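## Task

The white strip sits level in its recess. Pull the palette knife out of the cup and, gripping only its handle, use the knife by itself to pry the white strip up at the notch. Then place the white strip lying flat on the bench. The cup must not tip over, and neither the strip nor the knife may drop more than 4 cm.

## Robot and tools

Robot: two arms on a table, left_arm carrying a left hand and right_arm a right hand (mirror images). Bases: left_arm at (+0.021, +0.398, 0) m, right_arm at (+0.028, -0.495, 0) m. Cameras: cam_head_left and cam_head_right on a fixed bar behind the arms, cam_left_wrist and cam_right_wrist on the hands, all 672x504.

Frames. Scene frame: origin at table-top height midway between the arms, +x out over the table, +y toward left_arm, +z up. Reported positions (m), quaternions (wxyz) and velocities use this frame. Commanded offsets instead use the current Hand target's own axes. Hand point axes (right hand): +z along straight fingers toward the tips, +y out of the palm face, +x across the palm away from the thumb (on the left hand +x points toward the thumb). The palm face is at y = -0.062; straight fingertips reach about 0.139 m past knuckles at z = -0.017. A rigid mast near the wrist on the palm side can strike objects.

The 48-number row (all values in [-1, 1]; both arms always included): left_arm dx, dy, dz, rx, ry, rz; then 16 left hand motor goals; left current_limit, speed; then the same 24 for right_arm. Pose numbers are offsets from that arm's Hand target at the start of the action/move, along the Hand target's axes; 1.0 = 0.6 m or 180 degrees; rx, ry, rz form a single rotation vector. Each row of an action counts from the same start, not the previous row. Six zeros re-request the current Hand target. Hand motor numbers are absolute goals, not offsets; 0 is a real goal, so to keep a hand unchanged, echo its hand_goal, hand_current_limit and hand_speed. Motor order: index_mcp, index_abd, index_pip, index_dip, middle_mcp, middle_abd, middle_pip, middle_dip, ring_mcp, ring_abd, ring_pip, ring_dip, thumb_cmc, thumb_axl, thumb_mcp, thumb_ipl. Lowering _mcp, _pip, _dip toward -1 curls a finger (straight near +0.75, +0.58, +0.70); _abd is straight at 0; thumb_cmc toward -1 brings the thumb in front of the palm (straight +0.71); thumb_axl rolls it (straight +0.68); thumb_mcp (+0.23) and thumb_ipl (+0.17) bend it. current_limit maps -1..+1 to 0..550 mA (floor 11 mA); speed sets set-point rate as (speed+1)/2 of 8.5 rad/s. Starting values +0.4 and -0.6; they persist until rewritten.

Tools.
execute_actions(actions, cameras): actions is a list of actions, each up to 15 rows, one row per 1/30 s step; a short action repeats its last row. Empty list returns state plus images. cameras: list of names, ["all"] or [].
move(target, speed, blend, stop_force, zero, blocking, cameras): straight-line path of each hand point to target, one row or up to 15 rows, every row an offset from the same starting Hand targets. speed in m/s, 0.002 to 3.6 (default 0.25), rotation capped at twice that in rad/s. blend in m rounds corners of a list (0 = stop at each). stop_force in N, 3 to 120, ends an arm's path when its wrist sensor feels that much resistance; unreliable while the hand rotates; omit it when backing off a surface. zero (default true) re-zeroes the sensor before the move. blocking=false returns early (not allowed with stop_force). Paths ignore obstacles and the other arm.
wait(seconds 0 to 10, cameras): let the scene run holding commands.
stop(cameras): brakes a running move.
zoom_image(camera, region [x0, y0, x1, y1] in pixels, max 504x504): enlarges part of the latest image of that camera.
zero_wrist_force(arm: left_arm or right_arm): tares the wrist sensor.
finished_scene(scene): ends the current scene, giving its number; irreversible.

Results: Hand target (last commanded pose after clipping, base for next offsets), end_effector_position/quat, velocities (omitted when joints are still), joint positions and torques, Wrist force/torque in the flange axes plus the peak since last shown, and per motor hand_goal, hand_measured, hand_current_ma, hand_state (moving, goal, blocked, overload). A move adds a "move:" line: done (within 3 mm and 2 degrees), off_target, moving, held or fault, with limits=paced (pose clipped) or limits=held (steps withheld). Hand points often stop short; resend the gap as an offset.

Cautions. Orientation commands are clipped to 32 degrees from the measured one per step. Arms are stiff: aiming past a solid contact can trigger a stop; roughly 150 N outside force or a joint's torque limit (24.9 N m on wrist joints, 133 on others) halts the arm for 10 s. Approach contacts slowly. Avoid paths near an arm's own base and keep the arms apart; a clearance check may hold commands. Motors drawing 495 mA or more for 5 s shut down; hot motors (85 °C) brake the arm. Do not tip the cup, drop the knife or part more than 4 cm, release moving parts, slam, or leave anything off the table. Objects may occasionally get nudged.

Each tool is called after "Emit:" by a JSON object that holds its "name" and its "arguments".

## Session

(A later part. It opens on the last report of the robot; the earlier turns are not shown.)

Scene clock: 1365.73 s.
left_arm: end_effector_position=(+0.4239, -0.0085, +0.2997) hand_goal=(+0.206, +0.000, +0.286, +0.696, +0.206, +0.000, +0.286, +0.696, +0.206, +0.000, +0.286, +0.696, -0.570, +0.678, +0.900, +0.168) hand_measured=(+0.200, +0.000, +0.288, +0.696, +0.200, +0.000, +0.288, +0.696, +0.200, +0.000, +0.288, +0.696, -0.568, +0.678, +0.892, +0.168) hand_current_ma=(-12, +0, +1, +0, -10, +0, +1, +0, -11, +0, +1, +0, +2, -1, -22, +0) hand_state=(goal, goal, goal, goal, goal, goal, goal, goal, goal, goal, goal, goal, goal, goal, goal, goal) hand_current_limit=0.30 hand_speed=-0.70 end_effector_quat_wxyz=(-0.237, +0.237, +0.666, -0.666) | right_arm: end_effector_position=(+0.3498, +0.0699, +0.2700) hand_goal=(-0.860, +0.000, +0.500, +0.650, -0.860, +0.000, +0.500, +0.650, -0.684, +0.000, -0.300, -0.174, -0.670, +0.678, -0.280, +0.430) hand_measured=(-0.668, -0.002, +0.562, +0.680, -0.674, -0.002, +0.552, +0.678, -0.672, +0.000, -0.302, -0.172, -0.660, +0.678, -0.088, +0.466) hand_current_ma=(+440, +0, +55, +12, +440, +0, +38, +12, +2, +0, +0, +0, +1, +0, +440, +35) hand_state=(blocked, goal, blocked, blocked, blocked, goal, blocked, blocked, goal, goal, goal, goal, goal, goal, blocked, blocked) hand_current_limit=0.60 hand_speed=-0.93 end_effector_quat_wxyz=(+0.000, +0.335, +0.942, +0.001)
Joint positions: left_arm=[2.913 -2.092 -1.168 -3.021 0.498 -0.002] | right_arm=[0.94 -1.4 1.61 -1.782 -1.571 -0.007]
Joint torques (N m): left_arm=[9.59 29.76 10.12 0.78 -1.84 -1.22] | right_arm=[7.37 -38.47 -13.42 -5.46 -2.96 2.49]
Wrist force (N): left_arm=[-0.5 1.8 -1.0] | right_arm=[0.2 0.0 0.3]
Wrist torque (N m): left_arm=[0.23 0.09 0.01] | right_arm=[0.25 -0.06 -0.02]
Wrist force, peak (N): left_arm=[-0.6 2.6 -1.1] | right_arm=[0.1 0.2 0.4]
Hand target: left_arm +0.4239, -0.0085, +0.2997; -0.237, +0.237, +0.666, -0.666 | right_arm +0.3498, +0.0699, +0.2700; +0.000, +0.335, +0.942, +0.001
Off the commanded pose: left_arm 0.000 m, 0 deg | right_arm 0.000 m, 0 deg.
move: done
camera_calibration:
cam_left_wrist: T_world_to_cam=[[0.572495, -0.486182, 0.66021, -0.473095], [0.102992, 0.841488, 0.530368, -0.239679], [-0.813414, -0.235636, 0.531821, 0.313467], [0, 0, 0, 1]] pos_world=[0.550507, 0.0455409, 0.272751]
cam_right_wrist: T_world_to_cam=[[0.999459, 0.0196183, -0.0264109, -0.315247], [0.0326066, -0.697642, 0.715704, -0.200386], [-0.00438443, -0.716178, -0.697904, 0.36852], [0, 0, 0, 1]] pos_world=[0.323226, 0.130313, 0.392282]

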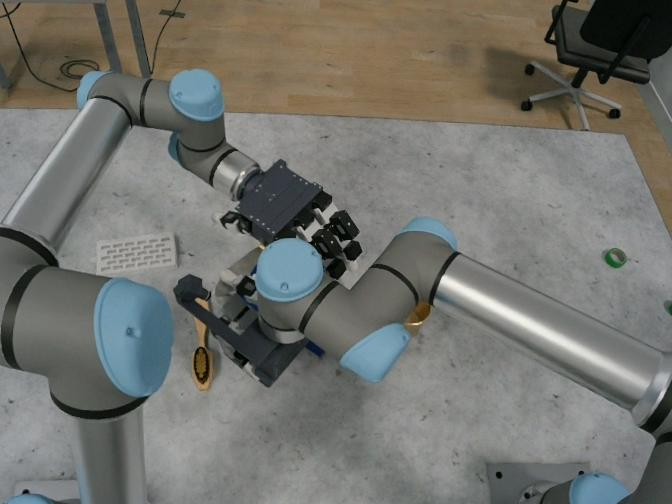

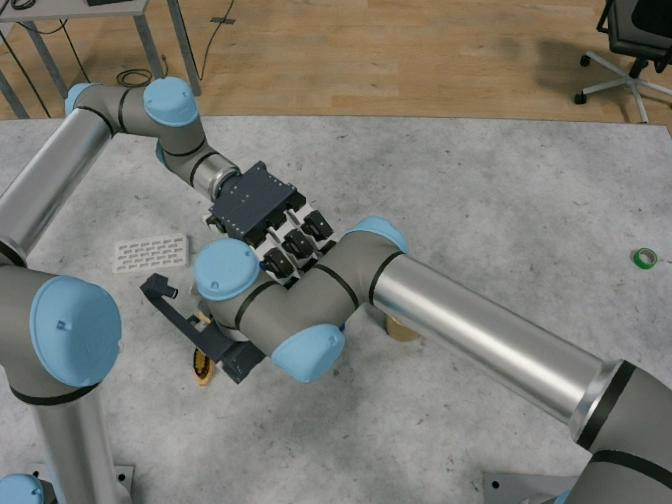

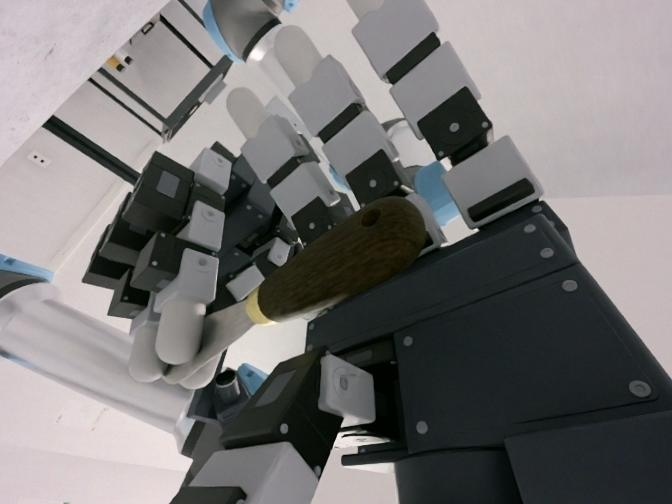

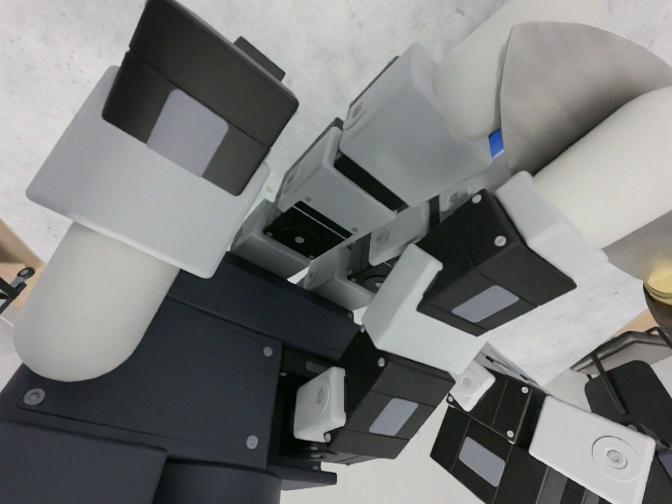

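Emit:
{"name": "move", "arguments": {"target": [0,0.045,0,0,0,0,0.205,0,0.285,0.696,0.205,0,0.285,0.696,0.205,0,0.285,0.696,-0.571,0.677,0.9,0.1676,0.3,-0.7,0,0,0,0,0,0,-0.86,0,0.5,0.65,-0.86,0,0.5,0.65,-0.685,0,-0.30,-0.174,-0.671,0.677,-0.28,0.43,0.6,-0.93], "speed": 0.008, "stop_force": 3, "cameras": ["cam_left_wrist"]}}

Scene clock: 1385.20 s.
left_arm: end_effector_position=(+0.4239, -0.0085, +0.2727) hand_goal=(+0.206, +0.000, +0.286, +0.696, +0.206, +0.000, +0.286, +0.696, +0.206, +0.000, +0.286, +0.696, -0.570, +0.678, +0.900, +0.168) hand_measured=(+0.200, +0.000, +0.288, +0.696, +0.200, +0.000, +0.288, +0.696, +0.200, +0.000, +0.288, +0.696, -0.568, +0.678, +0.892, +0.168) hand_current_ma=(-12, +0, +1, +0, -10, +0, +1, +0, -11, +0, +1, +0, +2, -1, -22, +0) hand_state=(goal, goal, goal, goal, goal, goal, goal, goal, goal, goal, goal, goal, goal, goal, goal, goal) hand_current_limit=0.30 hand_speed=-0.70 end_effector_quat_wxyz=(-0.237, +0.237, +0.666, -0.666) | right_arm: end_effector_position=(+0.3498, +0.0699, +0.2700) hand_goal=(-0.860, +0.000, +0.500, +0.650, -0.860, +0.000, +0.500, +0.650, -0.684, +0.000, -0.300, -0.174, -0.670, +0.678, -0.280, +0.430) hand_measured=(-0.668, -0.002, +0.562, +0.680, -0.676, -0.002, +0.552, +0.678, -0.672, +0.000, -0.302, -0.172, -0.660, +0.678, -0.088, +0.466) hand_current_ma=(+440, +0, +56, +13, +440, +0, +38, +12, +2, +0, +0, +0, +1, +0, +440, +35) hand_state=(blocked, goal, blocked, blocked, blocked, goal, blocked, blocked, goal, goal, goal, goal, goal, goal, blocked, blocked) hand_current_limit=0.60 hand_speed=-0.93 end_effector_quat_wxyz=(+0.000, +0.335, +0.942, +0.001)
Joint positions: left_arm=[2.913 -2.103 -1.222 -2.957 0.498 -0.002] | right_arm=[0.94 -1.4 1.61 -1.782 -1.571 -0.007]
Joint torques (N m): left_arm=[9.28 28.99 10.35 0.81 1.13 -0.62] | right_arm=[6.49 -38.51 -13.48 -5.47 -2.92 2.41]
Wrist force (N): left_arm=[-0.8 1.9 -1.1] | right_arm=[0.1 0.0 0.2]
Wrist torque (N m): left_arm=[0.25 0.13 -0.03] | right_arm=[0.27 -0.04 -0.03]
Wrist force, peak (N): left_arm=[-0.5 2.2 -1.1] | right_arm=[-0.1 0.1 0.4]
Hand target: left_arm +0.4239, -0.0085, +0.2727; -0.237, +0.237, +0.666, -0.666 | right_arm +0.3498, +0.0699, +0.2700; +0.000, +0.335, +0.942, +0.001
Off the commanded pose: left_arm 0.000 m, 0 deg | right_arm 0.000 m, 0 deg.
move: done
camera_calibration:
cam_left_wrist: T_world_to_cam=[[0.572495, -0.486182, 0.66021, -0.455269], [0.102992, 0.841488, 0.530368, -0.225359], [-0.813414, -0.235636, 0.531821, 0.327826], [0, 0, 0, 1]] pos_world=[0.550507, 0.0455409, 0.245751]
Images, in order (width x height): cam_left_wrist 672x504.

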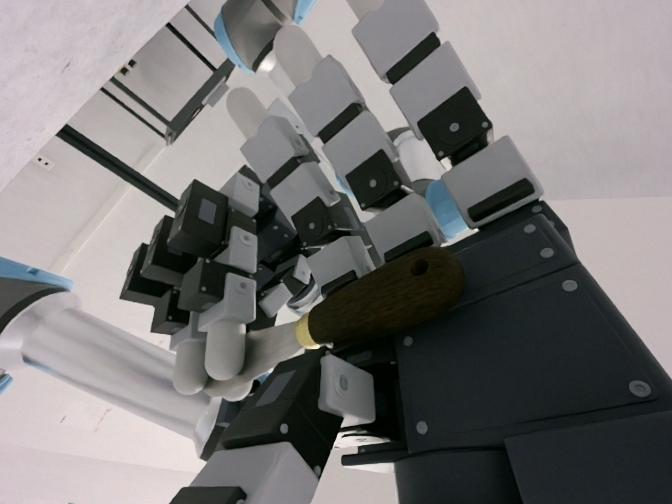

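Emit:
{"name": "move", "arguments": {"target": [0,0.02,0,0,0,0,0.205,0,0.285,0.696,0.205,0,0.285,0.696,0.205,0,0.285,0.696,-0.571,0.677,0.9,0.1676,0.3,-0.7,0,0,0,0,0,0,-0.86,0,0.5,0.65,-0.86,0,0.5,0.65,-0.685,0,-0.30,-0.174,-0.671,0.677,-0.28,0.43,0.6,-0.93], "speed": 0.005, "stop_force": 3, "cameras": ["cam_left_wrist"]}}

Scene clock: 1411.10 s.
left_arm: end_effector_position=(+0.4239, -0.0085, +0.2607) hand_goal=(+0.206, +0.000, +0.286, +0.696, +0.206, +0.000, +0.286, +0.696, +0.206, +0.000, +0.286, +0.696, -0.570, +0.678, +0.900, +0.168) hand_measured=(+0.200, +0.000, +0.288, +0.696, +0.200, +0.000, +0.288, +0.696, +0.200, +0.000, +0.288, +0.696, -0.568, +0.678, +0.892, +0.168) hand_current_ma=(-12, +0, +1, +0, -10, +0, +1, +0, -11, +0, +1, +0, +2, -1, -22, +0) hand_state=(goal, goal, goal, goal, goal, goal, goal, goal, goal, goal, goal, goal, goal, goal, goal, goal) hand_current_limit=0.30 hand_speed=-0.70 end_effector_quat_wxyz=(-0.237, +0.237, +0.666, -0.666) | right_arm: end_effector_position=(+0.3498, +0.0699, +0.2700) hand_goal=(-0.860, +0.000, +0.500, +0.650, -0.860, +0.000, +0.500, +0.650, -0.684, +0.000, -0.300, -0.174, -0.670, +0.678, -0.280, +0.430) hand_measured=(-0.668, -0.008, +0.584, +0.688, -0.698, -0.002, +0.552, +0.678, -0.672, +0.000, -0.302, -0.172, -0.662, +0.678, -0.088, +0.470) hand_current_ma=(+440, -1, +99, +22, +427, +0, +38, +12, +2, +0, +0, +0, +1, +0, +440, +43) hand_state=(blocked, goal, blocked, blocked, blocked, goal, blocked, blocked, goal, goal, goal, goal, goal, goal, blocked, blocked) hand_current_limit=0.60 hand_speed=-0.93 end_effector_quat_wxyz=(+0.000, +0.335, +0.942, +0.001)
Joint positions: left_arm=[2.913 -2.108 -1.244 -2.929 0.498 -0.002] | right_arm=[0.94 -1.4 1.61 -1.782 -1.571 -0.007]
Joint torques (N m): left_arm=[9.44 28.42 9.07 0.97 1.51 0.39] | right_arm=[7.05 -38.23 -14.04 -5.42 -2.88 2.6]
Wrist force (N): left_arm=[-0.2 0.8 -1.1] | right_arm=[-0.2 0.1 0.9]
Wrist torque (N m): left_arm=[0.18 0.07 -0.01] | right_arm=[0.32 0.06 -0.01]
Wrist force, peak (N): left_arm=[-0.4 2.2 -1.1] | right_arm=[-0.1 -0.5 1.4]
Hand target: left_arm +0.4239, -0.0085, +0.2607; -0.237, +0.237, +0.666, -0.666 | right_arm +0.3498, +0.0699, +0.2700; +0.000, +0.335, +0.942, +0.001
Off the commanded pose: left_arm 0.000 m, 0 deg | right_arm 0.000 m, 0 deg.
move: done
camera_calibration:
cam_left_wrist: T_world_to_cam=[[0.572495, -0.486182, 0.66021, -0.447346], [0.102992, 0.841488, 0.530368, -0.218994], [-0.813414, -0.235636, 0.531821, 0.334208], [0, 0, 0, 1]] pos_world=[0.550507, 0.0455409, 0.233751]
Images, in order (width x height): cam_left_wrist 672x504.

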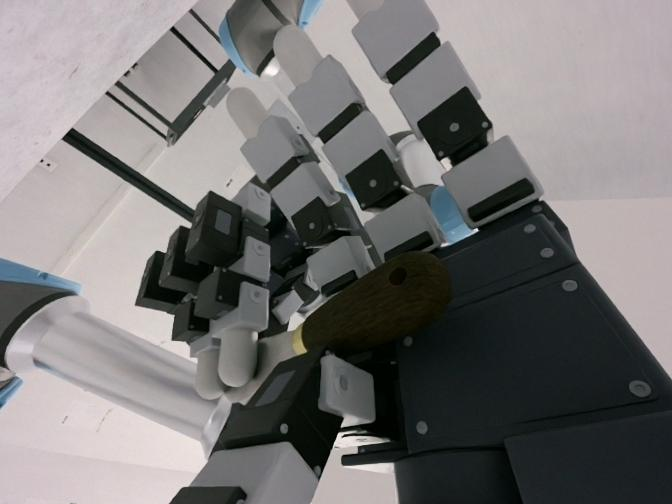

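Emit:
{"name": "move", "arguments": {"target": [[0,-0.0067,0,0,0,0,0.205,0,0.285,0.696,0.205,0,0.285,0.696,0.205,0,0.285,0.696,-0.571,0.677,0.9,0.1676,0.3,-0.7,0,0,0,0,0,0,-0.86,0,0.5,0.65,-0.86,0,0.5,0.65,-0.685,0,-0.30,-0.174,-0.671,0.677,-0.28,0.43,0.6,-0.93],[0,-0.0067,0,0,0,0,0.205,0,-0.737,-0.10,0.205,0,-0.737,-0.10,0.205,0,-0.737,-0.10,-0.571,0.677,0.9,0.1676,0.3,-0.8,0,0,0,0,0,0,-0.86,0,0.5,0.65,-0.86,0,0.5,0.65,-0.685,0,-0.30,-0.174,-0.671,0.677,-0.28,0.43,0.6,-0.93]], "speed": 0.02, "cameras": ["cam_left_wrist"]}}

Emit:
{"name": "move", "arguments": {"target": [0,0,0,0,0,0,0.0,0,-0.737,-0.10,0.0,0,-0.737,-0.10,0.0,0,-0.737,-0.10,-0.571,0.677,0.9,0.1676,0.3,-0.9,0,0,0,0,0,0,-0.86,0,0.5,0.65,-0.86,0,0.5,0.65,-0.685,0,-0.30,-0.174,-0.671,0.677,-0.28,0.43,0.6,-0.93], "speed": 0.02, "cameras": ["cam_left_wrist"]}}

Scene clock: 1439.70 s.
left_arm: end_effector_position=(+0.4239, -0.0085, +0.2647) hand_goal=(+0.206, +0.000, -0.736, -0.100, +0.206, +0.000, -0.736, -0.100, +0.206, +0.000, -0.736, -0.100, -0.570, +0.678, +0.900, +0.168) hand_measured=(+0.200, +0.000, -0.730, -0.096, +0.200, +0.000, -0.730, -0.096, +0.200, +0.000, -0.730, -0.096, -0.568, +0.678, +0.892, +0.168) hand_current_ma=(-12, +0, +11, +6, -10, +0, +11, +5, -11, +0, +11, +5, +2, -1, -22, +0) hand_state=(goal, goal, goal, goal, goal, goal, goal, goal, goal, goal, goal, goal, goal, goal, goal, goal) hand_current_limit=0.30 hand_speed=-0.80 end_effector_quat_wxyz=(-0.237, +0.237, +0.666, -0.666) | right_arm: end_effector_position=(+0.3498, +0.0699, +0.2700) hand_goal=(-0.860, +0.000, +0.500, +0.650, -0.860, +0.000, +0.500, +0.650, -0.684, +0.000, -0.300, -0.174, -0.670, +0.678, -0.280, +0.430) hand_measured=(-0.668, -0.008, +0.584, +0.688, -0.698, -0.004, +0.556, +0.680, -0.672, +0.000, -0.302, -0.172, -0.662, +0.678, -0.088, +0.470) hand_current_ma=(+440, -1, +99, +22, +427, +0, +45, +13, +2, +0, +0, +0, +1, +0, +440, +43) hand_state=(blocked, goal, blocked, blocked, blocked, goal, blocked, blocked, goal, goal, goal, goal, goal, goal, blocked, blocked) hand_current_limit=0.60 hand_speed=-0.93 end_effector_quat_wxyz=(+0.000, +0.335, +0.942, +0.001)
Joint positions: left_arm=[2.913 -2.106 -1.237 -2.939 0.498 -0.002] | right_arm=[0.94 -1.4 1.61 -1.782 -1.571 -0.007]
Joint torques (N m): left_arm=[4.34 53.97 33.02 -2.5 0 1.33] | right_arm=[6.42 -37.6 -13.79 -5.48 -2.76 2.26]
Wrist force (N): left_arm=[-0.5 1.9 -1.0] | right_arm=[0.1 0.1 0.1]
Wrist torque (N m): left_arm=[0.30 0.10 -0.02] | right_arm=[0.27 -0.04 -0.02]
Wrist force, peak (N): left_arm=[-0.6 2.0 -1.0] | right_arm=[-0.2 -0.3 1.5]
Hand target: left_arm +0.4239, -0.0085, +0.2647; -0.237, +0.237, +0.666, -0.666 | right_arm +0.3498, +0.0699, +0.2700; +0.000, +0.335, +0.942, +0.001
Off the commanded pose: left_arm 0.000 m, 0 deg | right_arm 0.000 m, 0 deg.
move: done
camera_calibration:
cam_left_wrist: T_world_to_cam=[[0.572495, -0.486182, 0.66021, -0.450053], [0.102992, 0.841488, 0.530368, -0.221169], [-0.813414, -0.235636, 0.531821, 0.332027], [0, 0, 0, 1]] pos_world=[0.550507, 0.0455409, 0.237851]
Images, in order (width x height): cam_left_wrist 672x504.

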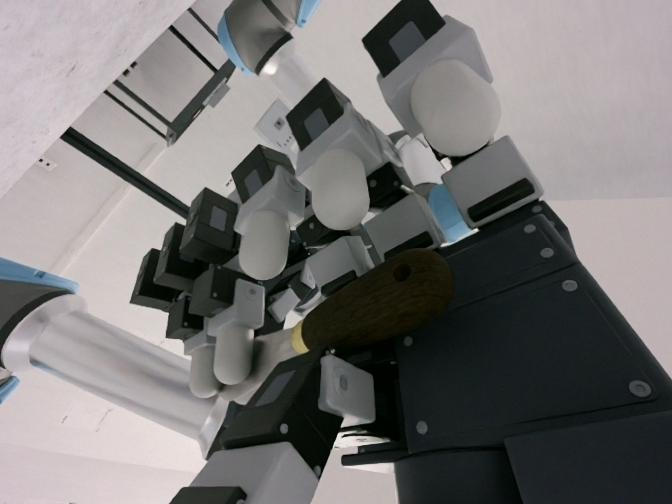

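Scene clock: 1440.57 s.
left_arm: end_effector_position=(+0.4239, -0.0085, +0.2647) hand_goal=(+0.000, +0.000, -0.736, -0.100, +0.000, +0.000, -0.736, -0.100, +0.000, +0.000, -0.736, -0.100, -0.570, +0.678, +0.900, +0.168) hand_measured=(+0.000, +0.000, -0.730, -0.096, +0.000, +0.000, -0.730, -0.096, +0.000, +0.000, -0.730, -0.096, -0.568, +0.678, +0.892, +0.168) hand_current_ma=(-1, +0, +11, +6, -1, +0, +11, +5, -1, +0, +11, +5, +2, -1, -22, +0) hand_state=(goal, goal, goal, goal, goal, goal, goal, goal, goal, goal, goal, goal, goal, goal, goal, goal) hand_current_limit=0.30 hand_speed=-0.90 end_effector_quat_wxyz=(-0.237, +0.237, +0.666, -0.666) | right_arm: end_effector_position=(+0.3498, +0.0699, +0.2700) hand_goal=(-0.860, +0.000, +0.500, +0.650, -0.860, +0.000, +0.500, +0.650, -0.684, +0.000, -0.300, -0.174, -0.670, +0.678, -0.280, +0.430) hand_measured=(-0.668, -0.008, +0.584, +0.688, -0.698, -0.004, +0.556, +0.680, -0.672, +0.000, -0.302, -0.172, -0.662, +0.678, -0.088, +0.470) hand_current_ma=(+440, -1, +99, +22, +427, +0, +45, +13, +2, +0, +0, +0, +1, +0, +440, +43) hand_state=(blocked, goal, blocked, blocked, blocked, goal, blocked, blocked, goal, goal, goal, goal, goal, goal, blocked, blocked) hand_current_limit=0.60 hand_speed=-0.93 end_effector_quat_wxyz=(+0.000, +0.335, +0.942, +0.001)
Joint positions: left_arm=[2.913 -2.106 -1.237 -2.939 0.498 -0.002] | right_arm=[0.94 -1.4 1.61 -1.782 -1.571 -0.007]
Joint torques (N m): left_arm=[2.47 54.02 32.75 -2.37 -0.39 1.35] | right_arm=[6.82 -38.48 -14.43 -5.43 -2.72 2.52]
Wrist force (N): left_arm=[-0.4 2.0 -0.9] | right_arm=[0.1 0.0 0.2]
Wrist torque (N m): left_arm=[0.33 0.08 0.00] | right_arm=[0.26 -0.04 -0.03]
Wrist force, peak (N): left_arm=[-0.4 2.1 -0.9] | right_arm=[-0.1 0.1 0.5]
Hand target: left_arm +0.4239, -0.0085, +0.2647; -0.237, +0.237, +0.666, -0.666 | right_arm +0.3498, +0.0699, +0.2700; +0.000, +0.335, +0.942, +0.001
Off the commanded pose: left_arm 0.000 m, 0 deg | right_arm 0.000 m, 0 deg.
move: done
camera_calibration:
cam_left_wrist: T_world_to_cam=[[0.572495, -0.486182, 0.66021, -0.450053], [0.102992, 0.841488, 0.530368, -0.221169], [-0.813414, -0.235636, 0.531821, 0.332027], [0, 0, 0, 1]] pos_world=[0.550507, 0.0455409, 0.237851]
Images, in order (width x height): cam_left_wrist 672x504.

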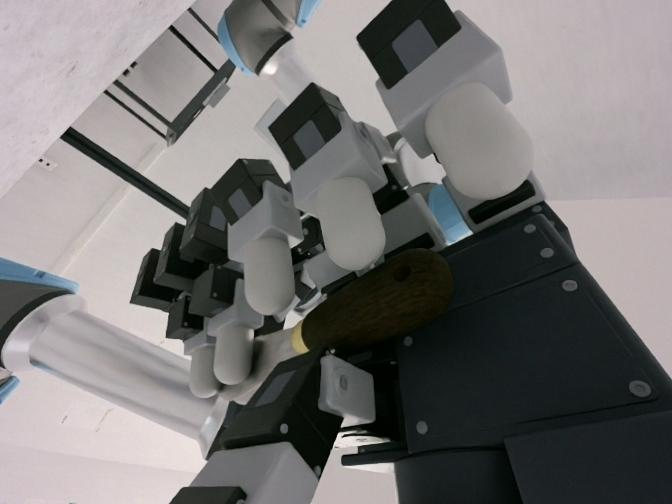

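Emit:
{"name": "move", "arguments": {"target": [0,0,0,0,0,0,-0.14,0,-0.737,-0.10,-0.14,0,-0.737,-0.10,-0.14,0,-0.737,-0.10,-0.571,0.677,0.9,0.1676,0.3,-0.93,0,0,0,0,0,0,-0.86,0,0.5,0.65,-0.86,0,0.5,0.65,-0.685,0,-0.30,-0.174,-0.671,0.677,-0.28,0.43,0.6,-0.93], "speed": 0.02}}

Emit:
{"name": "move", "arguments": {"target": [0,0,0,0,0,0,-0.22,0,-0.76,-0.10,-0.22,0,-0.76,-0.10,-0.22,0,-0.76,-0.10,-0.571,0.677,0.9,0.1676,0.3,-0.93,0,0,0,0,0,0,-0.86,0,0.5,0.65,-0.86,0,0.5,0.65,-0.685,0,-0.30,-0.174,-0.671,0.677,-0.28,0.43,0.6,-0.93], "speed": 0.02, "cameras": ["cam_left_wrist"]}}

Scene clock: 1458.67 s.
left_arm: end_effector_position=(+0.4239, -0.0085, +0.2647) hand_goal=(-0.140, +0.000, -0.736, -0.100, -0.140, +0.000, -0.736, -0.100, -0.140, +0.000, -0.736, -0.100, -0.570, +0.678, +0.900, +0.168) hand_measured=(-0.140, +0.000, -0.730, -0.096, -0.096, +0.000, -0.710, -0.094, -0.140, +0.000, -0.730, -0.096, -0.568, +0.678, +0.892, +0.168) hand_current_ma=(+1, +0, +11, +6, +140, +0, +64, +9, +1, +0, +11, +5, +2, -1, -22, +0) hand_state=(goal, goal, goal, goal, blocked, goal, blocked, goal, goal, goal, goal, goal, goal, goal, goal, goal) hand_current_limit=0.30 hand_speed=-0.93 end_effector_quat_wxyz=(-0.237, +0.237, +0.666, -0.666) | right_arm: end_effector_position=(+0.3498, +0.0699, +0.2700) hand_goal=(-0.860, +0.000, +0.500, +0.650, -0.860, +0.000, +0.500, +0.650, -0.684, +0.000, -0.300, -0.174, -0.670, +0.678, -0.280, +0.430) hand_measured=(-0.670, -0.008, +0.584, +0.688, -0.698, -0.004, +0.556, +0.680, -0.672, +0.000, -0.302, -0.172, -0.662, +0.678, -0.088, +0.472) hand_current_ma=(+440, -1, +99, +22, +427, +0, +45, +13, +2, +0, +0, +0, +1, +0, +440, +47) hand_state=(blocked, goal, blocked, blocked, blocked, goal, blocked, blocked, goal, goal, goal, goal, goal, goal, blocked, blocked) hand_current_limit=0.60 hand_speed=-0.93 end_effector_quat_wxyz=(+0.000, +0.335, +0.942, +0.001)
Joint positions: left_arm=[2.913 -2.106 -1.237 -2.939 0.498 -0.002] | right_arm=[0.94 -1.4 1.61 -1.782 -1.571 -0.007]
Joint torques (N m): left_arm=[-5.04 53.58 32.83 -1.62 -1.64 1.35] | right_arm=[6.18 -37.88 -15.47 -5.03 -2.62 2.3]
Wrist force (N): left_arm=[-0.8 1.5 -0.2] | right_arm=[0.5 0.6 0.3]
Wrist torque (N m): left_arm=[0.29 0.15 -0.11] | right_arm=[0.31 -0.11 -0.15]
Wrist force, peak (N): left_arm=[-0.6 2.5 -0.4] | right_arm=[0.7 0.8 0.3]
Hand target: left_arm +0.4239, -0.0085, +0.2647; -0.237, +0.237, +0.666, -0.666 | right_arm +0.3498, +0.0699, +0.2700; +0.000, +0.335, +0.942, +0.001
Off the commanded pose: left_arm 0.000 m, 0 deg | right_arm 0.000 m, 0 deg.
move: done

Scene clock: 1459.27 s.
left_arm: end_effector_position=(+0.4239, -0.0085, +0.2647) hand_goal=(-0.220, +0.000, -0.760, -0.100, -0.220, +0.000, -0.760, -0.100, -0.220, +0.000, -0.760, -0.100, -0.570, +0.678, +0.900, +0.168) hand_measured=(-0.174, +0.000, -0.732, -0.090, -0.128, +0.000, -0.704, -0.082, -0.218, +0.000, -0.752, -0.096, -0.568, +0.678, +0.892, +0.168) hand_current_ma=(+147, +0, +71, +18, +349, +0, +176, +40, +2, +0, +14, +5, +2, -1, -22, +0) hand_state=(blocked, goal, blocked, goal, blocked, goal, blocked, goal, goal, goal, goal, goal, goal, goal, goal, goal) hand_current_limit=0.30 hand_speed=-0.93 end_effector_quat_wxyz=(-0.237, +0.237, +0.666, -0.666) | right_arm: end_effector_position=(+0.3498, +0.0699, +0.2700) hand_goal=(-0.860, +0.000, +0.500, +0.650, -0.860, +0.000, +0.500, +0.650, -0.684, +0.000, -0.300, -0.174, -0.670, +0.678, -0.280, +0.430) hand_measured=(-0.670, -0.008, +0.584, +0.688, -0.698, -0.004, +0.556, +0.680, -0.672, +0.000, -0.302, -0.172, -0.662, +0.678, -0.088, +0.472) hand_current_ma=(+440, -1, +99, +22, +427, +0, +45, +13, +2, +0, +0, +0, +1, +0, +440, +47) hand_state=(blocked, goal, blocked, blocked, blocked, goal, blocked, blocked, goal, goal, goal, goal, goal, goal, blocked, blocked) hand_current_limit=0.60 hand_speed=-0.93 end_effector_quat_wxyz=(+0.000, +0.335, +0.942, +0.001)
Joint positions: left_arm=[2.913 -2.106 -1.237 -2.939 0.498 -0.002] | right_arm=[0.94 -1.4 1.61 -1.782 -1.571 -0.007]
Joint torques (N m): left_arm=[-5.98 53.06 32.62 -1.55 -1.54 1.27] | right_arm=[6.56 -37.55 -14.95 -4.68 -2.69 2.18]
Wrist force (N): left_arm=[-1.3 0.7 -0.4] | right_arm=[0.8 0.5 1.8]
Wrist torque (N m): left_arm=[0.26 0.21 -0.26] | right_arm=[0.33 -0.15 -0.18]
Wrist force, peak (N): left_arm=[-1.3 1.4 -0.5] | right_arm=[0.7 0.6 1.9]
Hand target: left_arm +0.4239, -0.0085, +0.2647; -0.237, +0.237, +0.666, -0.666 | right_arm +0.3498, +0.0699, +0.2700; +0.000, +0.335, +0.942, +0.001
Off the commanded pose: left_arm 0.000 m, 0 deg | right_arm 0.000 m, 0 deg.
move: done
camera_calibration:
cam_left_wrist: T_world_to_cam=[[0.572495, -0.486182, 0.66021, -0.450053], [0.102992, 0.841488, 0.530368, -0.221169], [-0.813414, -0.235636, 0.531821, 0.332027], [0, 0, 0, 1]] pos_world=[0.550507, 0.0455409, 0.237851]
Images, in order (width x height): cam_left_wrist 672x504.

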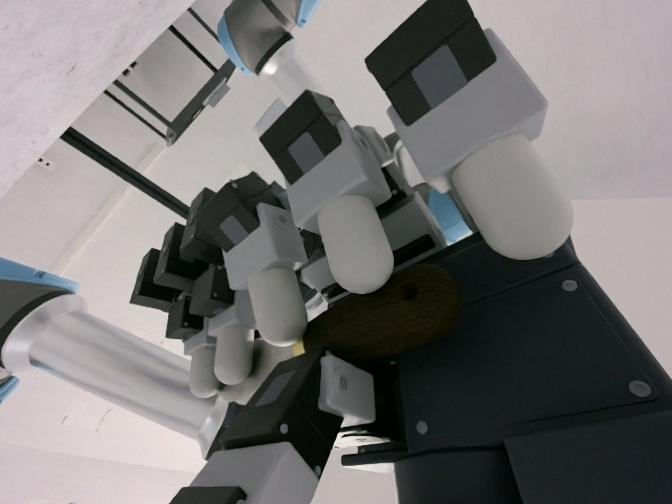

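Emit:
{"name": "move", "arguments": {"target": [0,0,0,0,0,0,-0.32,0,-0.79,-0.11,-0.30,0,-0.79,-0.11,-0.24,0,-0.76,-0.10,-0.571,0.677,0.9,0.1676,0.45,-0.93,0,0,0,0,0,0,-0.86,0,0.5,0.65,-0.86,0,0.5,0.65,-0.685,0,-0.30,-0.174,-0.671,0.677,-0.28,0.43,0.6,-0.93], "speed": 0.02}}

Emit:
{"name": "move", "arguments": {"target": [0,0,0,0,0,0,-0.42,0,-0.84,-0.12,-0.40,0,-0.84,-0.12,-0.24,0,-0.76,-0.10,-0.571,0.677,0.9,0.1676,0.5,-0.93,0,0,0,0,0,0,-0.86,0,0.5,0.65,-0.86,0,0.5,0.65,-0.685,0,-0.30,-0.174,-0.671,0.677,-0.28,0.43,0.6,-0.93], "speed": 0.02, "cameras": ["all"]}}

Scene clock: 1476.13 s.
left_arm: end_effector_position=(+0.4239, -0.0085, +0.2647) hand_goal=(-0.320, +0.000, -0.790, -0.110, -0.300, +0.000, -0.790, -0.110, -0.240, +0.000, -0.760, -0.100, -0.570, +0.678, +0.900, +0.168) hand_measured=(-0.184, +0.000, -0.732, -0.090, -0.134, +0.000, -0.704, -0.082, -0.238, +0.000, -0.752, -0.096, -0.568, +0.678, +0.892, +0.168) hand_current_ma=(+399, +0, +180, +46, +399, +1, +301, +71, +2, +0, +14, +5, +2, -1, -22, +0) hand_state=(blocked, goal, blocked, goal, blocked, goal, blocked, blocked, goal, goal, goal, goal, goal, goal, goal, goal) hand_current_limit=0.45 hand_speed=-0.93 end_effector_quat_wxyz=(-0.237, +0.237, +0.666, -0.666) | right_arm: end_effector_position=(+0.3498, +0.0699, +0.2700) hand_goal=(-0.860, +0.000, +0.500, +0.650, -0.860, +0.000, +0.500, +0.650, -0.684, +0.000, -0.300, -0.174, -0.670, +0.678, -0.280, +0.430) hand_measured=(-0.670, -0.008, +0.584, +0.688, -0.698, -0.004, +0.556, +0.680, -0.672, +0.000, -0.302, -0.172, -0.662, +0.678, -0.088, +0.472) hand_current_ma=(+440, -1, +99, +22, +427, +0, +45, +13, +2, +0, +0, +0, +1, +0, +440, +47) hand_state=(blocked, goal, blocked, blocked, blocked, goal, blocked, blocked, goal, goal, goal, goal, goal, goal, blocked, blocked) hand_current_limit=0.60 hand_speed=-0.93 end_effector_quat_wxyz=(+0.000, +0.335, +0.942, +0.001)
Joint positions: left_arm=[2.913 -2.106 -1.237 -2.939 0.498 -0.002] | right_arm=[0.94 -1.4 1.61 -1.782 -1.571 -0.007]
Joint torques (N m): left_arm=[-6.17 52.83 31.96 -0.89 -1.58 1.25] | right_arm=[4.27 -35.89 -14.66 -2.25 -2.71 2.26]
Wrist force (N): left_arm=[-1.4 0.1 -0.4] | right_arm=[1.0 0.7 2.3]
Wrist torque (N m): left_arm=[0.23 0.20 -0.32] | right_arm=[0.35 -0.16 -0.18]
Wrist force, peak (N): left_arm=[-1.6 0.0 -0.3] | right_arm=[0.8 0.8 2.4]
Hand target: left_arm +0.4239, -0.0085, +0.2647; -0.237, +0.237, +0.666, -0.666 | right_arm +0.3498, +0.0699, +0.2700; +0.000, +0.335, +0.942, +0.001
Off the commanded pose: left_arm 0.000 m, 0 deg | right_arm 0.000 m, 0 deg.
move: done

Scene clock: 1476.63 s.
left_arm: end_effector_position=(+0.4239, -0.0085, +0.2647) hand_goal=(-0.420, +0.000, -0.840, -0.120, -0.400, +0.000, -0.840, -0.120, -0.240, +0.000, -0.760, -0.100, -0.570, +0.678, +0.900, +0.168) hand_measured=(-0.184, +0.000, -0.732, -0.090, -0.134, +0.000, -0.704, -0.082, -0.238, +0.000, -0.752, -0.096, -0.568, +0.678, +0.892, +0.168) hand_current_ma=(+413, +0, +396, +77, +413, +1, +413, +105, +2, +0, +14, +5, +2, -1, -22, +0) hand_state=(blocked, goal, blocked, blocked, blocked, goal, blocked, blocked, goal, goal, goal, goal, goal, goal, goal, goal) hand_current_limit=0.50 hand_speed=-0.93 end_effector_quat_wxyz=(-0.237, +0.237, +0.666, -0.666) | right_arm: end_effector_position=(+0.3498, +0.0699, +0.2700) hand_goal=(-0.860, +0.000, +0.500, +0.650, -0.860, +0.000, +0.500, +0.650, -0.684, +0.000, -0.300, -0.174, -0.670, +0.678, -0.280, +0.430) hand_measured=(-0.670, -0.008, +0.584, +0.688, -0.698, -0.004, +0.556, +0.680, -0.672, +0.000, -0.302, -0.172, -0.662, +0.678, -0.088, +0.472) hand_current_ma=(+440, -1, +99, +22, +427, +0, +45, +13, +2, +0, +0, +0, +1, +0, +440, +47) hand_state=(blocked, goal, blocked, blocked, blocked, goal, blocked, blocked, goal, goal, goal, goal, goal, goal, blocked, blocked) hand_current_limit=0.60 hand_speed=-0.93 end_effector_quat_wxyz=(+0.000, +0.335, +0.942, +0.001)
Joint positions: left_arm=[2.913 -2.106 -1.237 -2.939 0.498 -0.002] | right_arm=[0.94 -1.4 1.61 -1.782 -1.571 -0.007]
Joint torques (N m): left_arm=[-6.02 52.89 32.02 -0.76 -1.53 1.3] | right_arm=[3.65 -35.16 -15.96 -2.17 -2.7 2.28]
Wrist force (N): left_arm=[-1.4 -0.3 -0.3] | right_arm=[0.8 0.5 2.2]
Wrist torque (N m): left_arm=[0.20 0.20 -0.33] | right_arm=[0.34 -0.13 -0.20]
Wrist force, peak (N): left_arm=[-1.6 0.2 -0.3] | right_arm=[0.9 0.6 2.5]
Hand target: left_arm +0.4239, -0.0085, +0.2647; -0.237, +0.237, +0.666, -0.666 | right_arm +0.3498, +0.0699, +0.2700; +0.000, +0.335, +0.942, +0.001
Off the commanded pose: left_arm 0.000 m, 0 deg | right_arm 0.000 m, 0 deg.
move: done
camera_calibration:
cam_left_wrist: T_world_to_cam=[[0.572495, -0.486182, 0.66021, -0.450053], [0.102992, 0.841488, 0.530368, -0.221169], [-0.813414, -0.235636, 0.531821, 0.332027], [0, 0, 0, 1]] pos_world=[0.550507, 0.0455409, 0.237851]
cam_right_wrist: T_world_to_cam=[[0.999459, 0.0196183, -0.0264109, -0.315247], [0.0326066, -0.697642, 0.715704, -0.200386], [-0.00438443, -0.716178, -0.697904, 0.36852], [0, 0, 0, 1]] pos_world=[0.323226, 0.130313, 0.392282]

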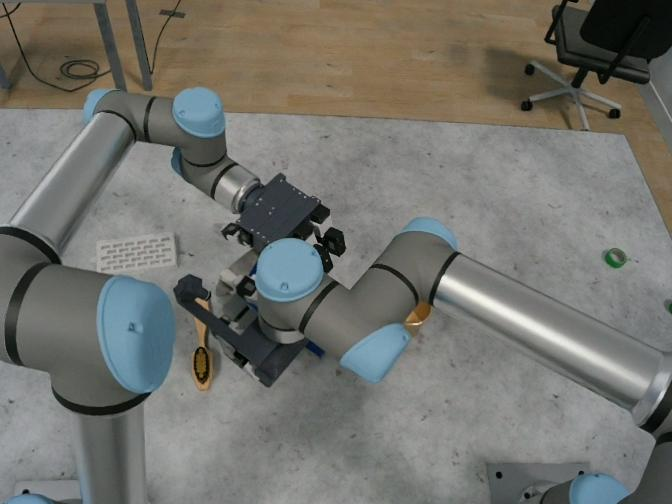

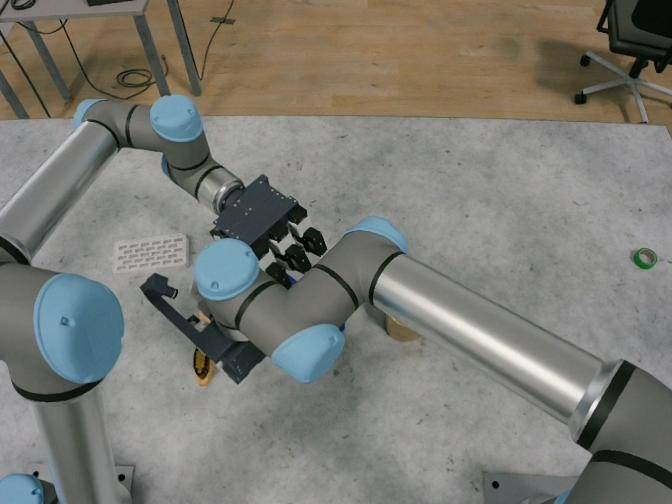

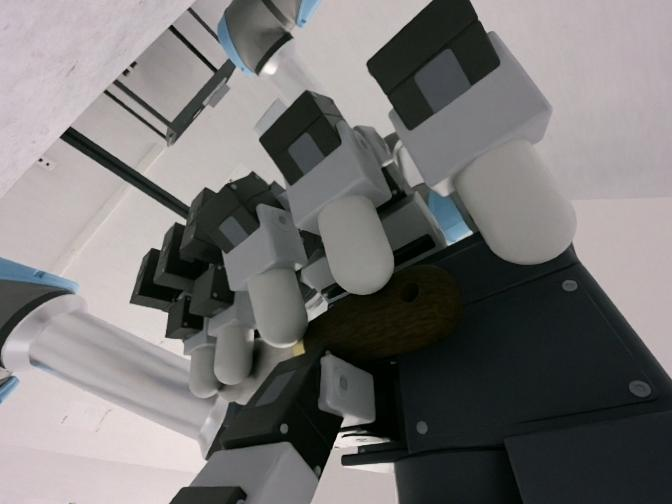

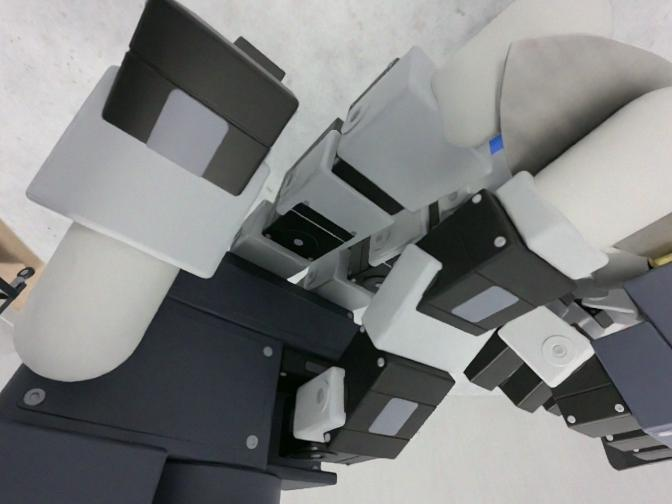

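Emit:
{"name": "move", "arguments": {"target": [0,0,0,0,0,0,-0.42,0,-0.84,-0.12,-0.40,0,-0.84,-0.12,-0.24,0,-0.76,-0.10,-0.571,0.677,0.9,0.1676,0.5,-0.93,0,0,0,0,0,0,-0.66,0,0.56,0.68,-0.69,0,0.55,0.68,-0.685,0,-0.30,-0.174,-0.671,0.677,-0.08,0.47,0.6,-0.93], "speed": 0.02}}

Emit:
{"name": "move", "arguments": {"target": [0,0,0,0,0,0,-0.42,0,-0.84,-0.12,-0.40,0,-0.84,-0.12,-0.24,0,-0.76,-0.10,-0.571,0.677,0.9,0.1676,0.5,-0.93,0,0,0,0,0,0,-0.45,0,0.5,0.65,-0.45,0,0.5,0.65,-0.685,0,-0.30,-0.174,-0.671,0.677,0.2247,0.1676,0.4,-0.85], "speed": 0.02, "cameras": ["cam_left_wrist","cam_right_wrist"]}}

Scene clock: 1490.20 s.
left_arm: end_effector_position=(+0.4239, -0.0085, +0.2647) hand_goal=(-0.420, +0.000, -0.840, -0.120, -0.400, +0.000, -0.840, -0.120, -0.240, +0.000, -0.760, -0.100, -0.570, +0.678, +0.900, +0.168) hand_measured=(-0.188, +0.002, -0.732, -0.090, -0.140, +0.004, -0.704, -0.082, -0.238, +0.000, -0.752, -0.096, -0.568, +0.678, +0.892, +0.168) hand_current_ma=(+413, +2, +396, +77, +413, +4, +413, +105, +2, +0, +14, +5, +2, -1, -22, +0) hand_state=(blocked, goal, blocked, blocked, blocked, goal, blocked, blocked, goal, goal, goal, goal, goal, goal, goal, goal) hand_current_limit=0.50 hand_speed=-0.93 end_effector_quat_wxyz=(-0.237, +0.237, +0.666, -0.666) | right_arm: end_effector_position=(+0.3498, +0.0699, +0.2700) hand_goal=(-0.660, +0.000, +0.560, +0.680, -0.690, +0.000, +0.550, +0.680, -0.684, +0.000, -0.300, -0.174, -0.670, +0.678, -0.080, +0.470) hand_measured=(-0.670, -0.008, +0.592, +0.700, -0.702, -0.006, +0.578, +0.694, -0.672, +0.000, -0.302, -0.172, -0.664, +0.678, -0.092, +0.486) hand_current_ma=(+53, -1, +15, +6, +42, +0, +11, +3, +2, +0, +0, +0, +1, +0, +42, +8) hand_state=(moving, goal, blocked, blocked, moving, goal, blocked, goal, goal, goal, goal, goal, goal, goal, moving, goal) hand_current_limit=0.60 hand_speed=-0.93 end_effector_quat_wxyz=(+0.000, +0.335, +0.942, +0.001)
Joint positions: left_arm=[2.913 -2.106 -1.237 -2.939 0.498 -0.002] | right_arm=[0.94 -1.4 1.61 -1.782 -1.571 -0.007]
Joint torques (N m): left_arm=[-6.22 52.49 31.38 -0.15 -1.53 1.28] | right_arm=[1.73 -34.31 -15.18 -0.79 -2.68 2.11]
Wrist force (N): left_arm=[-1.6 0.0 -1.3] | right_arm=[0.9 -0.4 2.7]
Wrist torque (N m): left_arm=[0.25 0.23 -0.33] | right_arm=[0.31 -0.12 -0.11]
Wrist force, peak (N): left_arm=[-1.6 -1.0 -1.3] | right_arm=[1.0 0.5 2.8]
Hand target: left_arm +0.4239, -0.0085, +0.2647; -0.237, +0.237, +0.666, -0.666 | right_arm +0.3498, +0.0699, +0.2700; +0.000, +0.335, +0.942, +0.001
Off the commanded pose: left_arm 0.000 m, 0 deg | right_arm 0.000 m, 0 deg.
move: done

Scene clock: 1491.33 s.
left_arm: end_effector_position=(+0.4239, -0.0085, +0.2647) hand_goal=(-0.420, +0.000, -0.840, -0.120, -0.400, +0.000, -0.840, -0.120, -0.240, +0.000, -0.760, -0.100, -0.570, +0.678, +0.900, +0.168) hand_measured=(-0.200, +0.002, -0.732, -0.082, -0.198, +0.008, -0.704, -0.082, -0.238, +0.000, -0.752, -0.096, -0.568, +0.678, +0.892, +0.168) hand_current_ma=(+413, +3, +396, +106, +413, +14, +413, +105, +2, +0, +14, +5, +2, -1, -22, +0) hand_state=(blocked, goal, blocked, blocked, blocked, goal, blocked, blocked, goal, goal, goal, goal, goal, goal, goal, goal) hand_current_limit=0.50 hand_speed=-0.93 end_effector_quat_wxyz=(-0.237, +0.237, +0.666, -0.666) | right_arm: end_effector_position=(+0.3498, +0.0699, +0.2700) hand_goal=(-0.450, +0.000, +0.500, +0.650, -0.450, +0.000, +0.500, +0.650, -0.684, +0.000, -0.300, -0.174, -0.670, +0.678, +0.224, +0.168) hand_measured=(-0.444, -0.004, +0.508, +0.654, -0.444, -0.004, +0.508, +0.654, -0.672, +0.000, -0.302, -0.172, -0.668, +0.678, +0.214, +0.168) hand_current_ma=(+1, +0, +1, +0, +1, +0, +1, +0, +2, +0, +0, +0, +0, +0, -3, +0) hand_state=(goal, goal, goal, goal, goal, goal, goal, goal, goal, goal, goal, goal, goal, goal, goal, goal) hand_current_limit=0.40 hand_speed=-0.85 end_effector_quat_wxyz=(+0.000, +0.335, +0.942, +0.001)
Joint positions: left_arm=[2.913 -2.106 -1.237 -2.939 0.498 -0.002] | right_arm=[0.94 -1.4 1.61 -1.782 -1.571 -0.007]
Joint torques (N m): left_arm=[-5.76 52.11 31.99 0.09 -1.51 1.3] | right_arm=[0.39 -33.88 -15 -0.71 -2.83 2.21]
Wrist force (N): left_arm=[-0.5 2.3 -1.1] | right_arm=[0.1 0.0 -0.2]
Wrist torque (N m): left_arm=[0.40 0.09 -0.01] | right_arm=[0.25 -0.07 -0.02]
Wrist force, peak (N): left_arm=[-0.4 2.5 -1.0] | right_arm=[1.1 -0.6 2.3]
Hand target: left_arm +0.4239, -0.0085, +0.2647; -0.237, +0.237, +0.666, -0.666 | right_arm +0.3498, +0.0699, +0.2700; +0.000, +0.335, +0.942, +0.001
Off the commanded pose: left_arm 0.000 m, 0 deg | right_arm 0.000 m, 0 deg.
move: done
camera_calibration:
cam_left_wrist: T_world_to_cam=[[0.572495, -0.486182, 0.66021, -0.450053], [0.102992, 0.841488, 0.530368, -0.221169], [-0.813414, -0.235636, 0.531821, 0.332027], [0, 0, 0, 1]] pos_world=[0.550507, 0.0455409, 0.237851]
cam_right_wrist: T_world_to_cam=[[0.999459, 0.0196183, -0.0264109, -0.315247], [0.0326066, -0.697642, 0.715704, -0.200386], [-0.00438443, -0.716178, -0.697904, 0.36852], [0, 0, 0, 1]] pos_world=[0.323226, 0.130313, 0.392282]
Images, in order (width x height): cam_left_wrist 672x504, cam_right_wrist 672x504.

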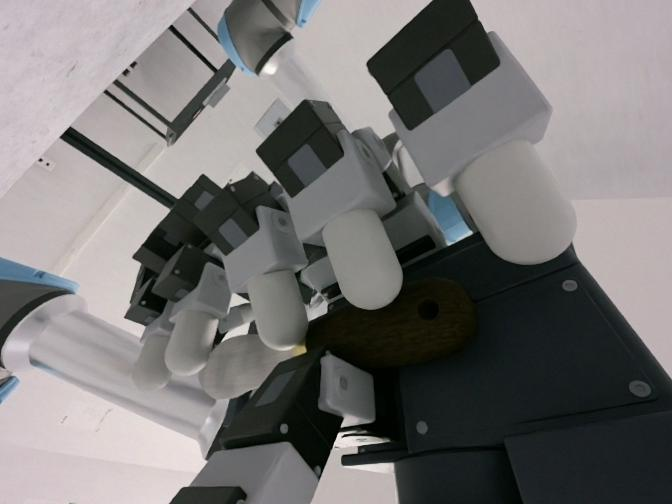

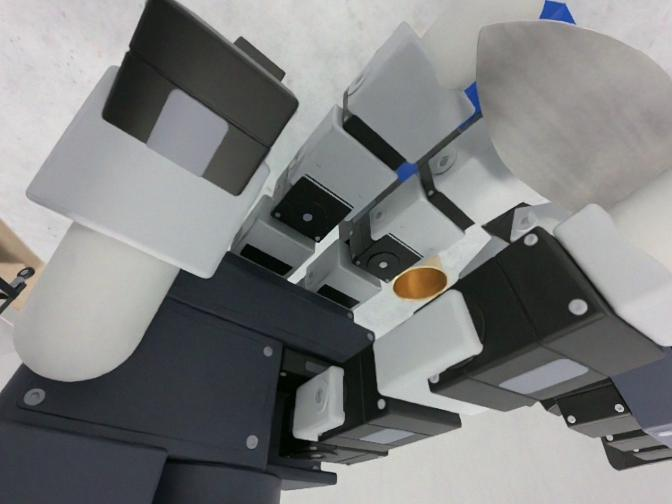

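Emit:
{"name": "move", "arguments": {"target": [[0,0,0,0,0,0,-0.42,0,-0.84,-0.12,-0.40,0,-0.84,-0.12,-0.24,0,-0.76,-0.10,-0.571,0.677,0.9,0.1676,0.5,-0.93,0,-0.2,0,0,0,0,-0.45,0,0.5,0.65,-0.45,0,0.5,0.65,-0.685,0,-0.30,-0.174,-0.671,0.677,0.2247,0.1676,0.4,-0.85],[0,0,0,0,0,0,-0.42,0,-0.84,-0.12,-0.40,0,-0.84,-0.12,-0.24,0,-0.76,-0.10,-0.571,0.677,0.9,0.1676,0.5,-0.93,-0.15,-0.45,-0.05,0,0,0,-0.45,0,0.5,0.65,-0.45,0,0.5,0.65,-0.685,0,-0.30,-0.174,-0.671,0.677,0.2247,0.1676,0.4,-0.85]], "speed": 0.12, "blend": [0.02,0], "cameras": ["all"]}}

Emit:
{"name": "zoom_image", "arguments": {"camera": "cam_head_left", "region": [200, 160, 380, 300]}}

Emit:
{"name": "zoom_image", "arguments": {"camera": "cam_head_right", "region": [180, 160, 360, 300]}}

Scene clock: 1510.13 s.
left_arm: end_effector_position=(+0.4239, -0.0085, +0.2647) hand_goal=(-0.420, +0.000, -0.840, -0.120, -0.400, +0.000, -0.840, -0.120, -0.240, +0.000, -0.760, -0.100, -0.570, +0.678, +0.900, +0.168) hand_measured=(-0.200, +0.002, -0.732, -0.082, -0.198, +0.008, -0.704, -0.082, -0.238, +0.000, -0.752, -0.096, -0.568, +0.678, +0.892, +0.168) hand_current_ma=(+413, +3, +396, +106, +413, +14, +413, +105, +2, +0, +14, +5, +2, -1, -22, +0) hand_state=(blocked, goal, blocked, blocked, blocked, goal, blocked, blocked, goal, goal, goal, goal, goal, goal, goal, goal) hand_current_limit=0.50 hand_speed=-0.93 end_effector_quat_wxyz=(-0.237, +0.237, +0.666, -0.666) | right_arm: end_effector_position=(+0.2492, -0.1963, +0.2997) hand_goal=(-0.450, +0.000, +0.500, +0.650, -0.450, +0.000, +0.500, +0.650, -0.684, +0.000, -0.300, -0.174, -0.670, +0.678, +0.224, +0.168) hand_measured=(-0.444, -0.004, +0.508, +0.654, -0.444, -0.002, +0.508, +0.654, -0.672, +0.000, -0.302, -0.172, -0.668, +0.678, +0.214, +0.168) hand_current_ma=(+1, +0, +1, +0, +1, +0, +1, +0, +2, +0, +0, +0, +0, +0, -3, +0) hand_state=(goal, goal, goal, goal, goal, goal, goal, goal, goal, goal, goal, goal, goal, goal, goal, goal) hand_current_limit=0.40 hand_speed=-0.85 end_effector_quat_wxyz=(+0.000, +0.335, +0.942, +0.001)
Joint positions: left_arm=[2.913 -2.106 -1.237 -2.939 0.498 -0.002] | right_arm=[0.605 -2.157 2.125 -1.54 -1.57 -0.341]
Joint torques (N m): left_arm=[-5.9 50.84 31.21 0.43 -1.43 1.27] | right_arm=[-6.9 -5.3 -13.77 0.15 3.03 -2.31]
Wrist force (N): left_arm=[-0.6 2.2 -1.0] | right_arm=[0.0 -0.2 0.1]
Wrist torque (N m): left_arm=[0.37 0.10 -0.01] | right_arm=[0.21 -0.05 0.07]
Wrist force, peak (N): left_arm=[-0.4 2.4 -1.0] | right_arm=[-0.4 -0.8 -0.2]
Hand target: left_arm +0.4239, -0.0085, +0.2647; -0.237, +0.237, +0.666, -0.666 | right_arm +0.2492, -0.1963, +0.2997; +0.000, +0.335, +0.942, +0.001
Off the commanded pose: left_arm 0.000 m, 0 deg | right_arm 0.000 m, 0 deg.
move: done
camera_calibration:
cam_left_wrist: T_world_to_cam=[[0.572495, -0.486182, 0.66021, -0.450053], [0.102992, 0.841488, 0.530368, -0.221169], [-0.813414, -0.235636, 0.531821, 0.332027], [0, 0, 0, 1]] pos_world=[0.550507, 0.0455409, 0.237851]
cam_right_wrist: T_world_to_cam=[[0.999462, 0.0195477, -0.0263402, -0.208635], [0.0325067, -0.697644, 0.715706, -0.40405], [-0.00438573, -0.716178, -0.697904, 0.19816], [0, 0, 0, 1]] pos_world=[0.222526, -0.135887, 0.421983]

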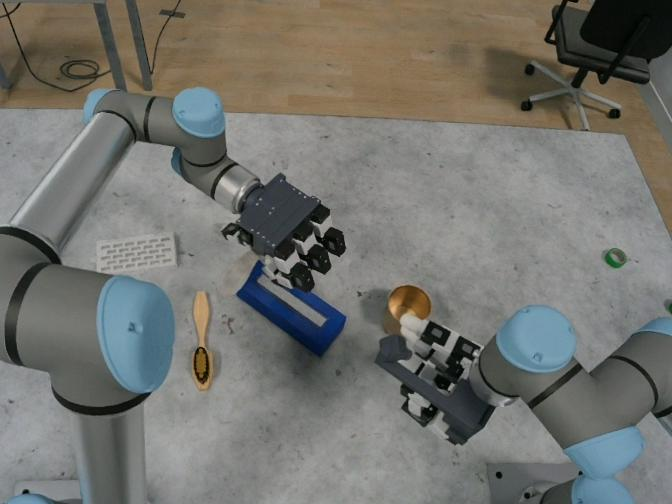

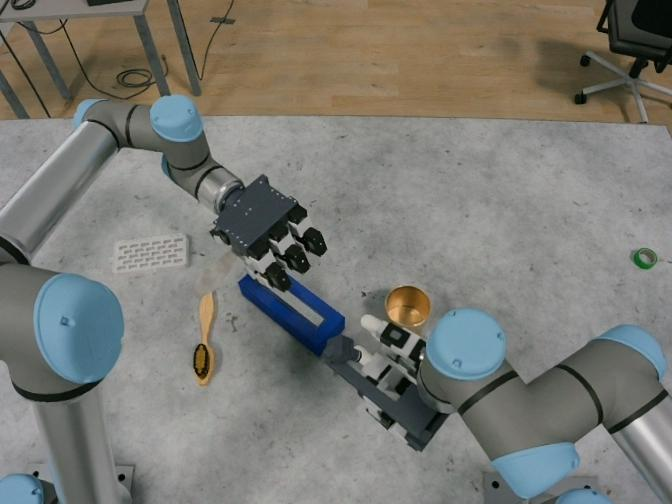

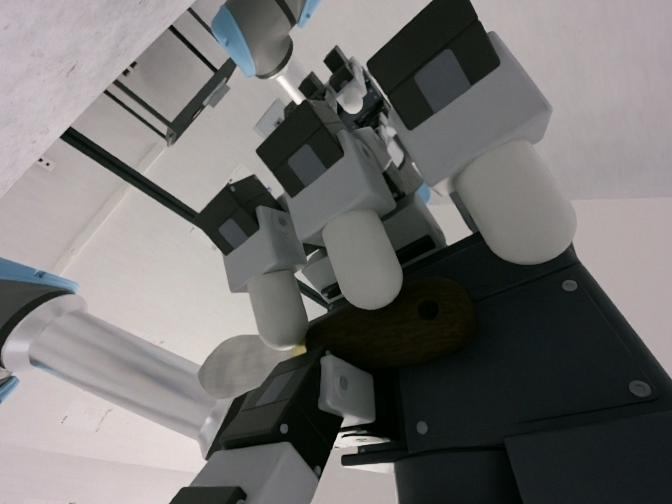

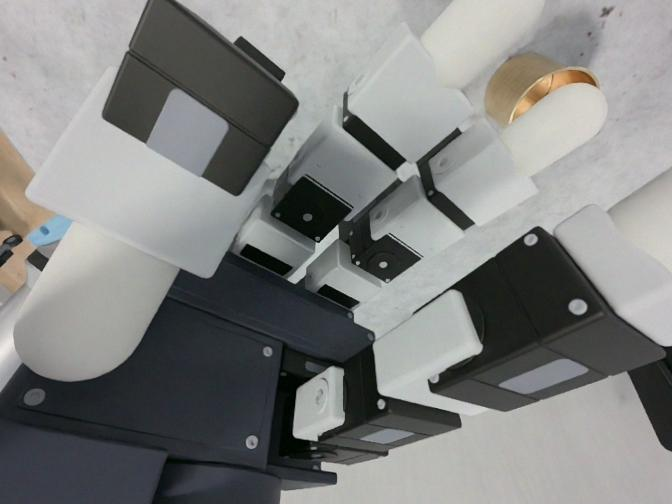

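Scaled by 2.800 from the camera's 672x504 image, which has a finer 960x720 frame.

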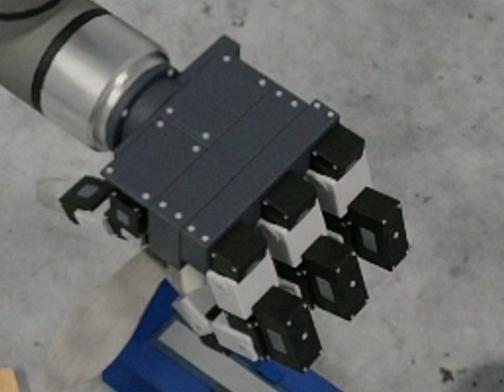

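Scaled by 2.800 from the camera's 672x504 image, which has a finer 960x720 frame.

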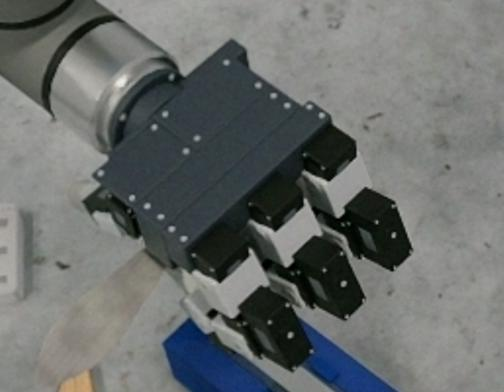

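Emit:
{"name": "zoom_image", "arguments": {"camera": "cam_left_wrist", "region": [170, 250, 500, 430]}}

Scaled by 1.527 from the camera's 672x504 image, which has a finer 960x720 frame.

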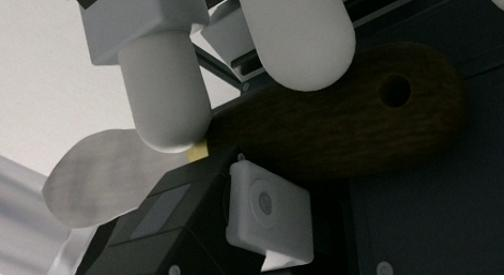

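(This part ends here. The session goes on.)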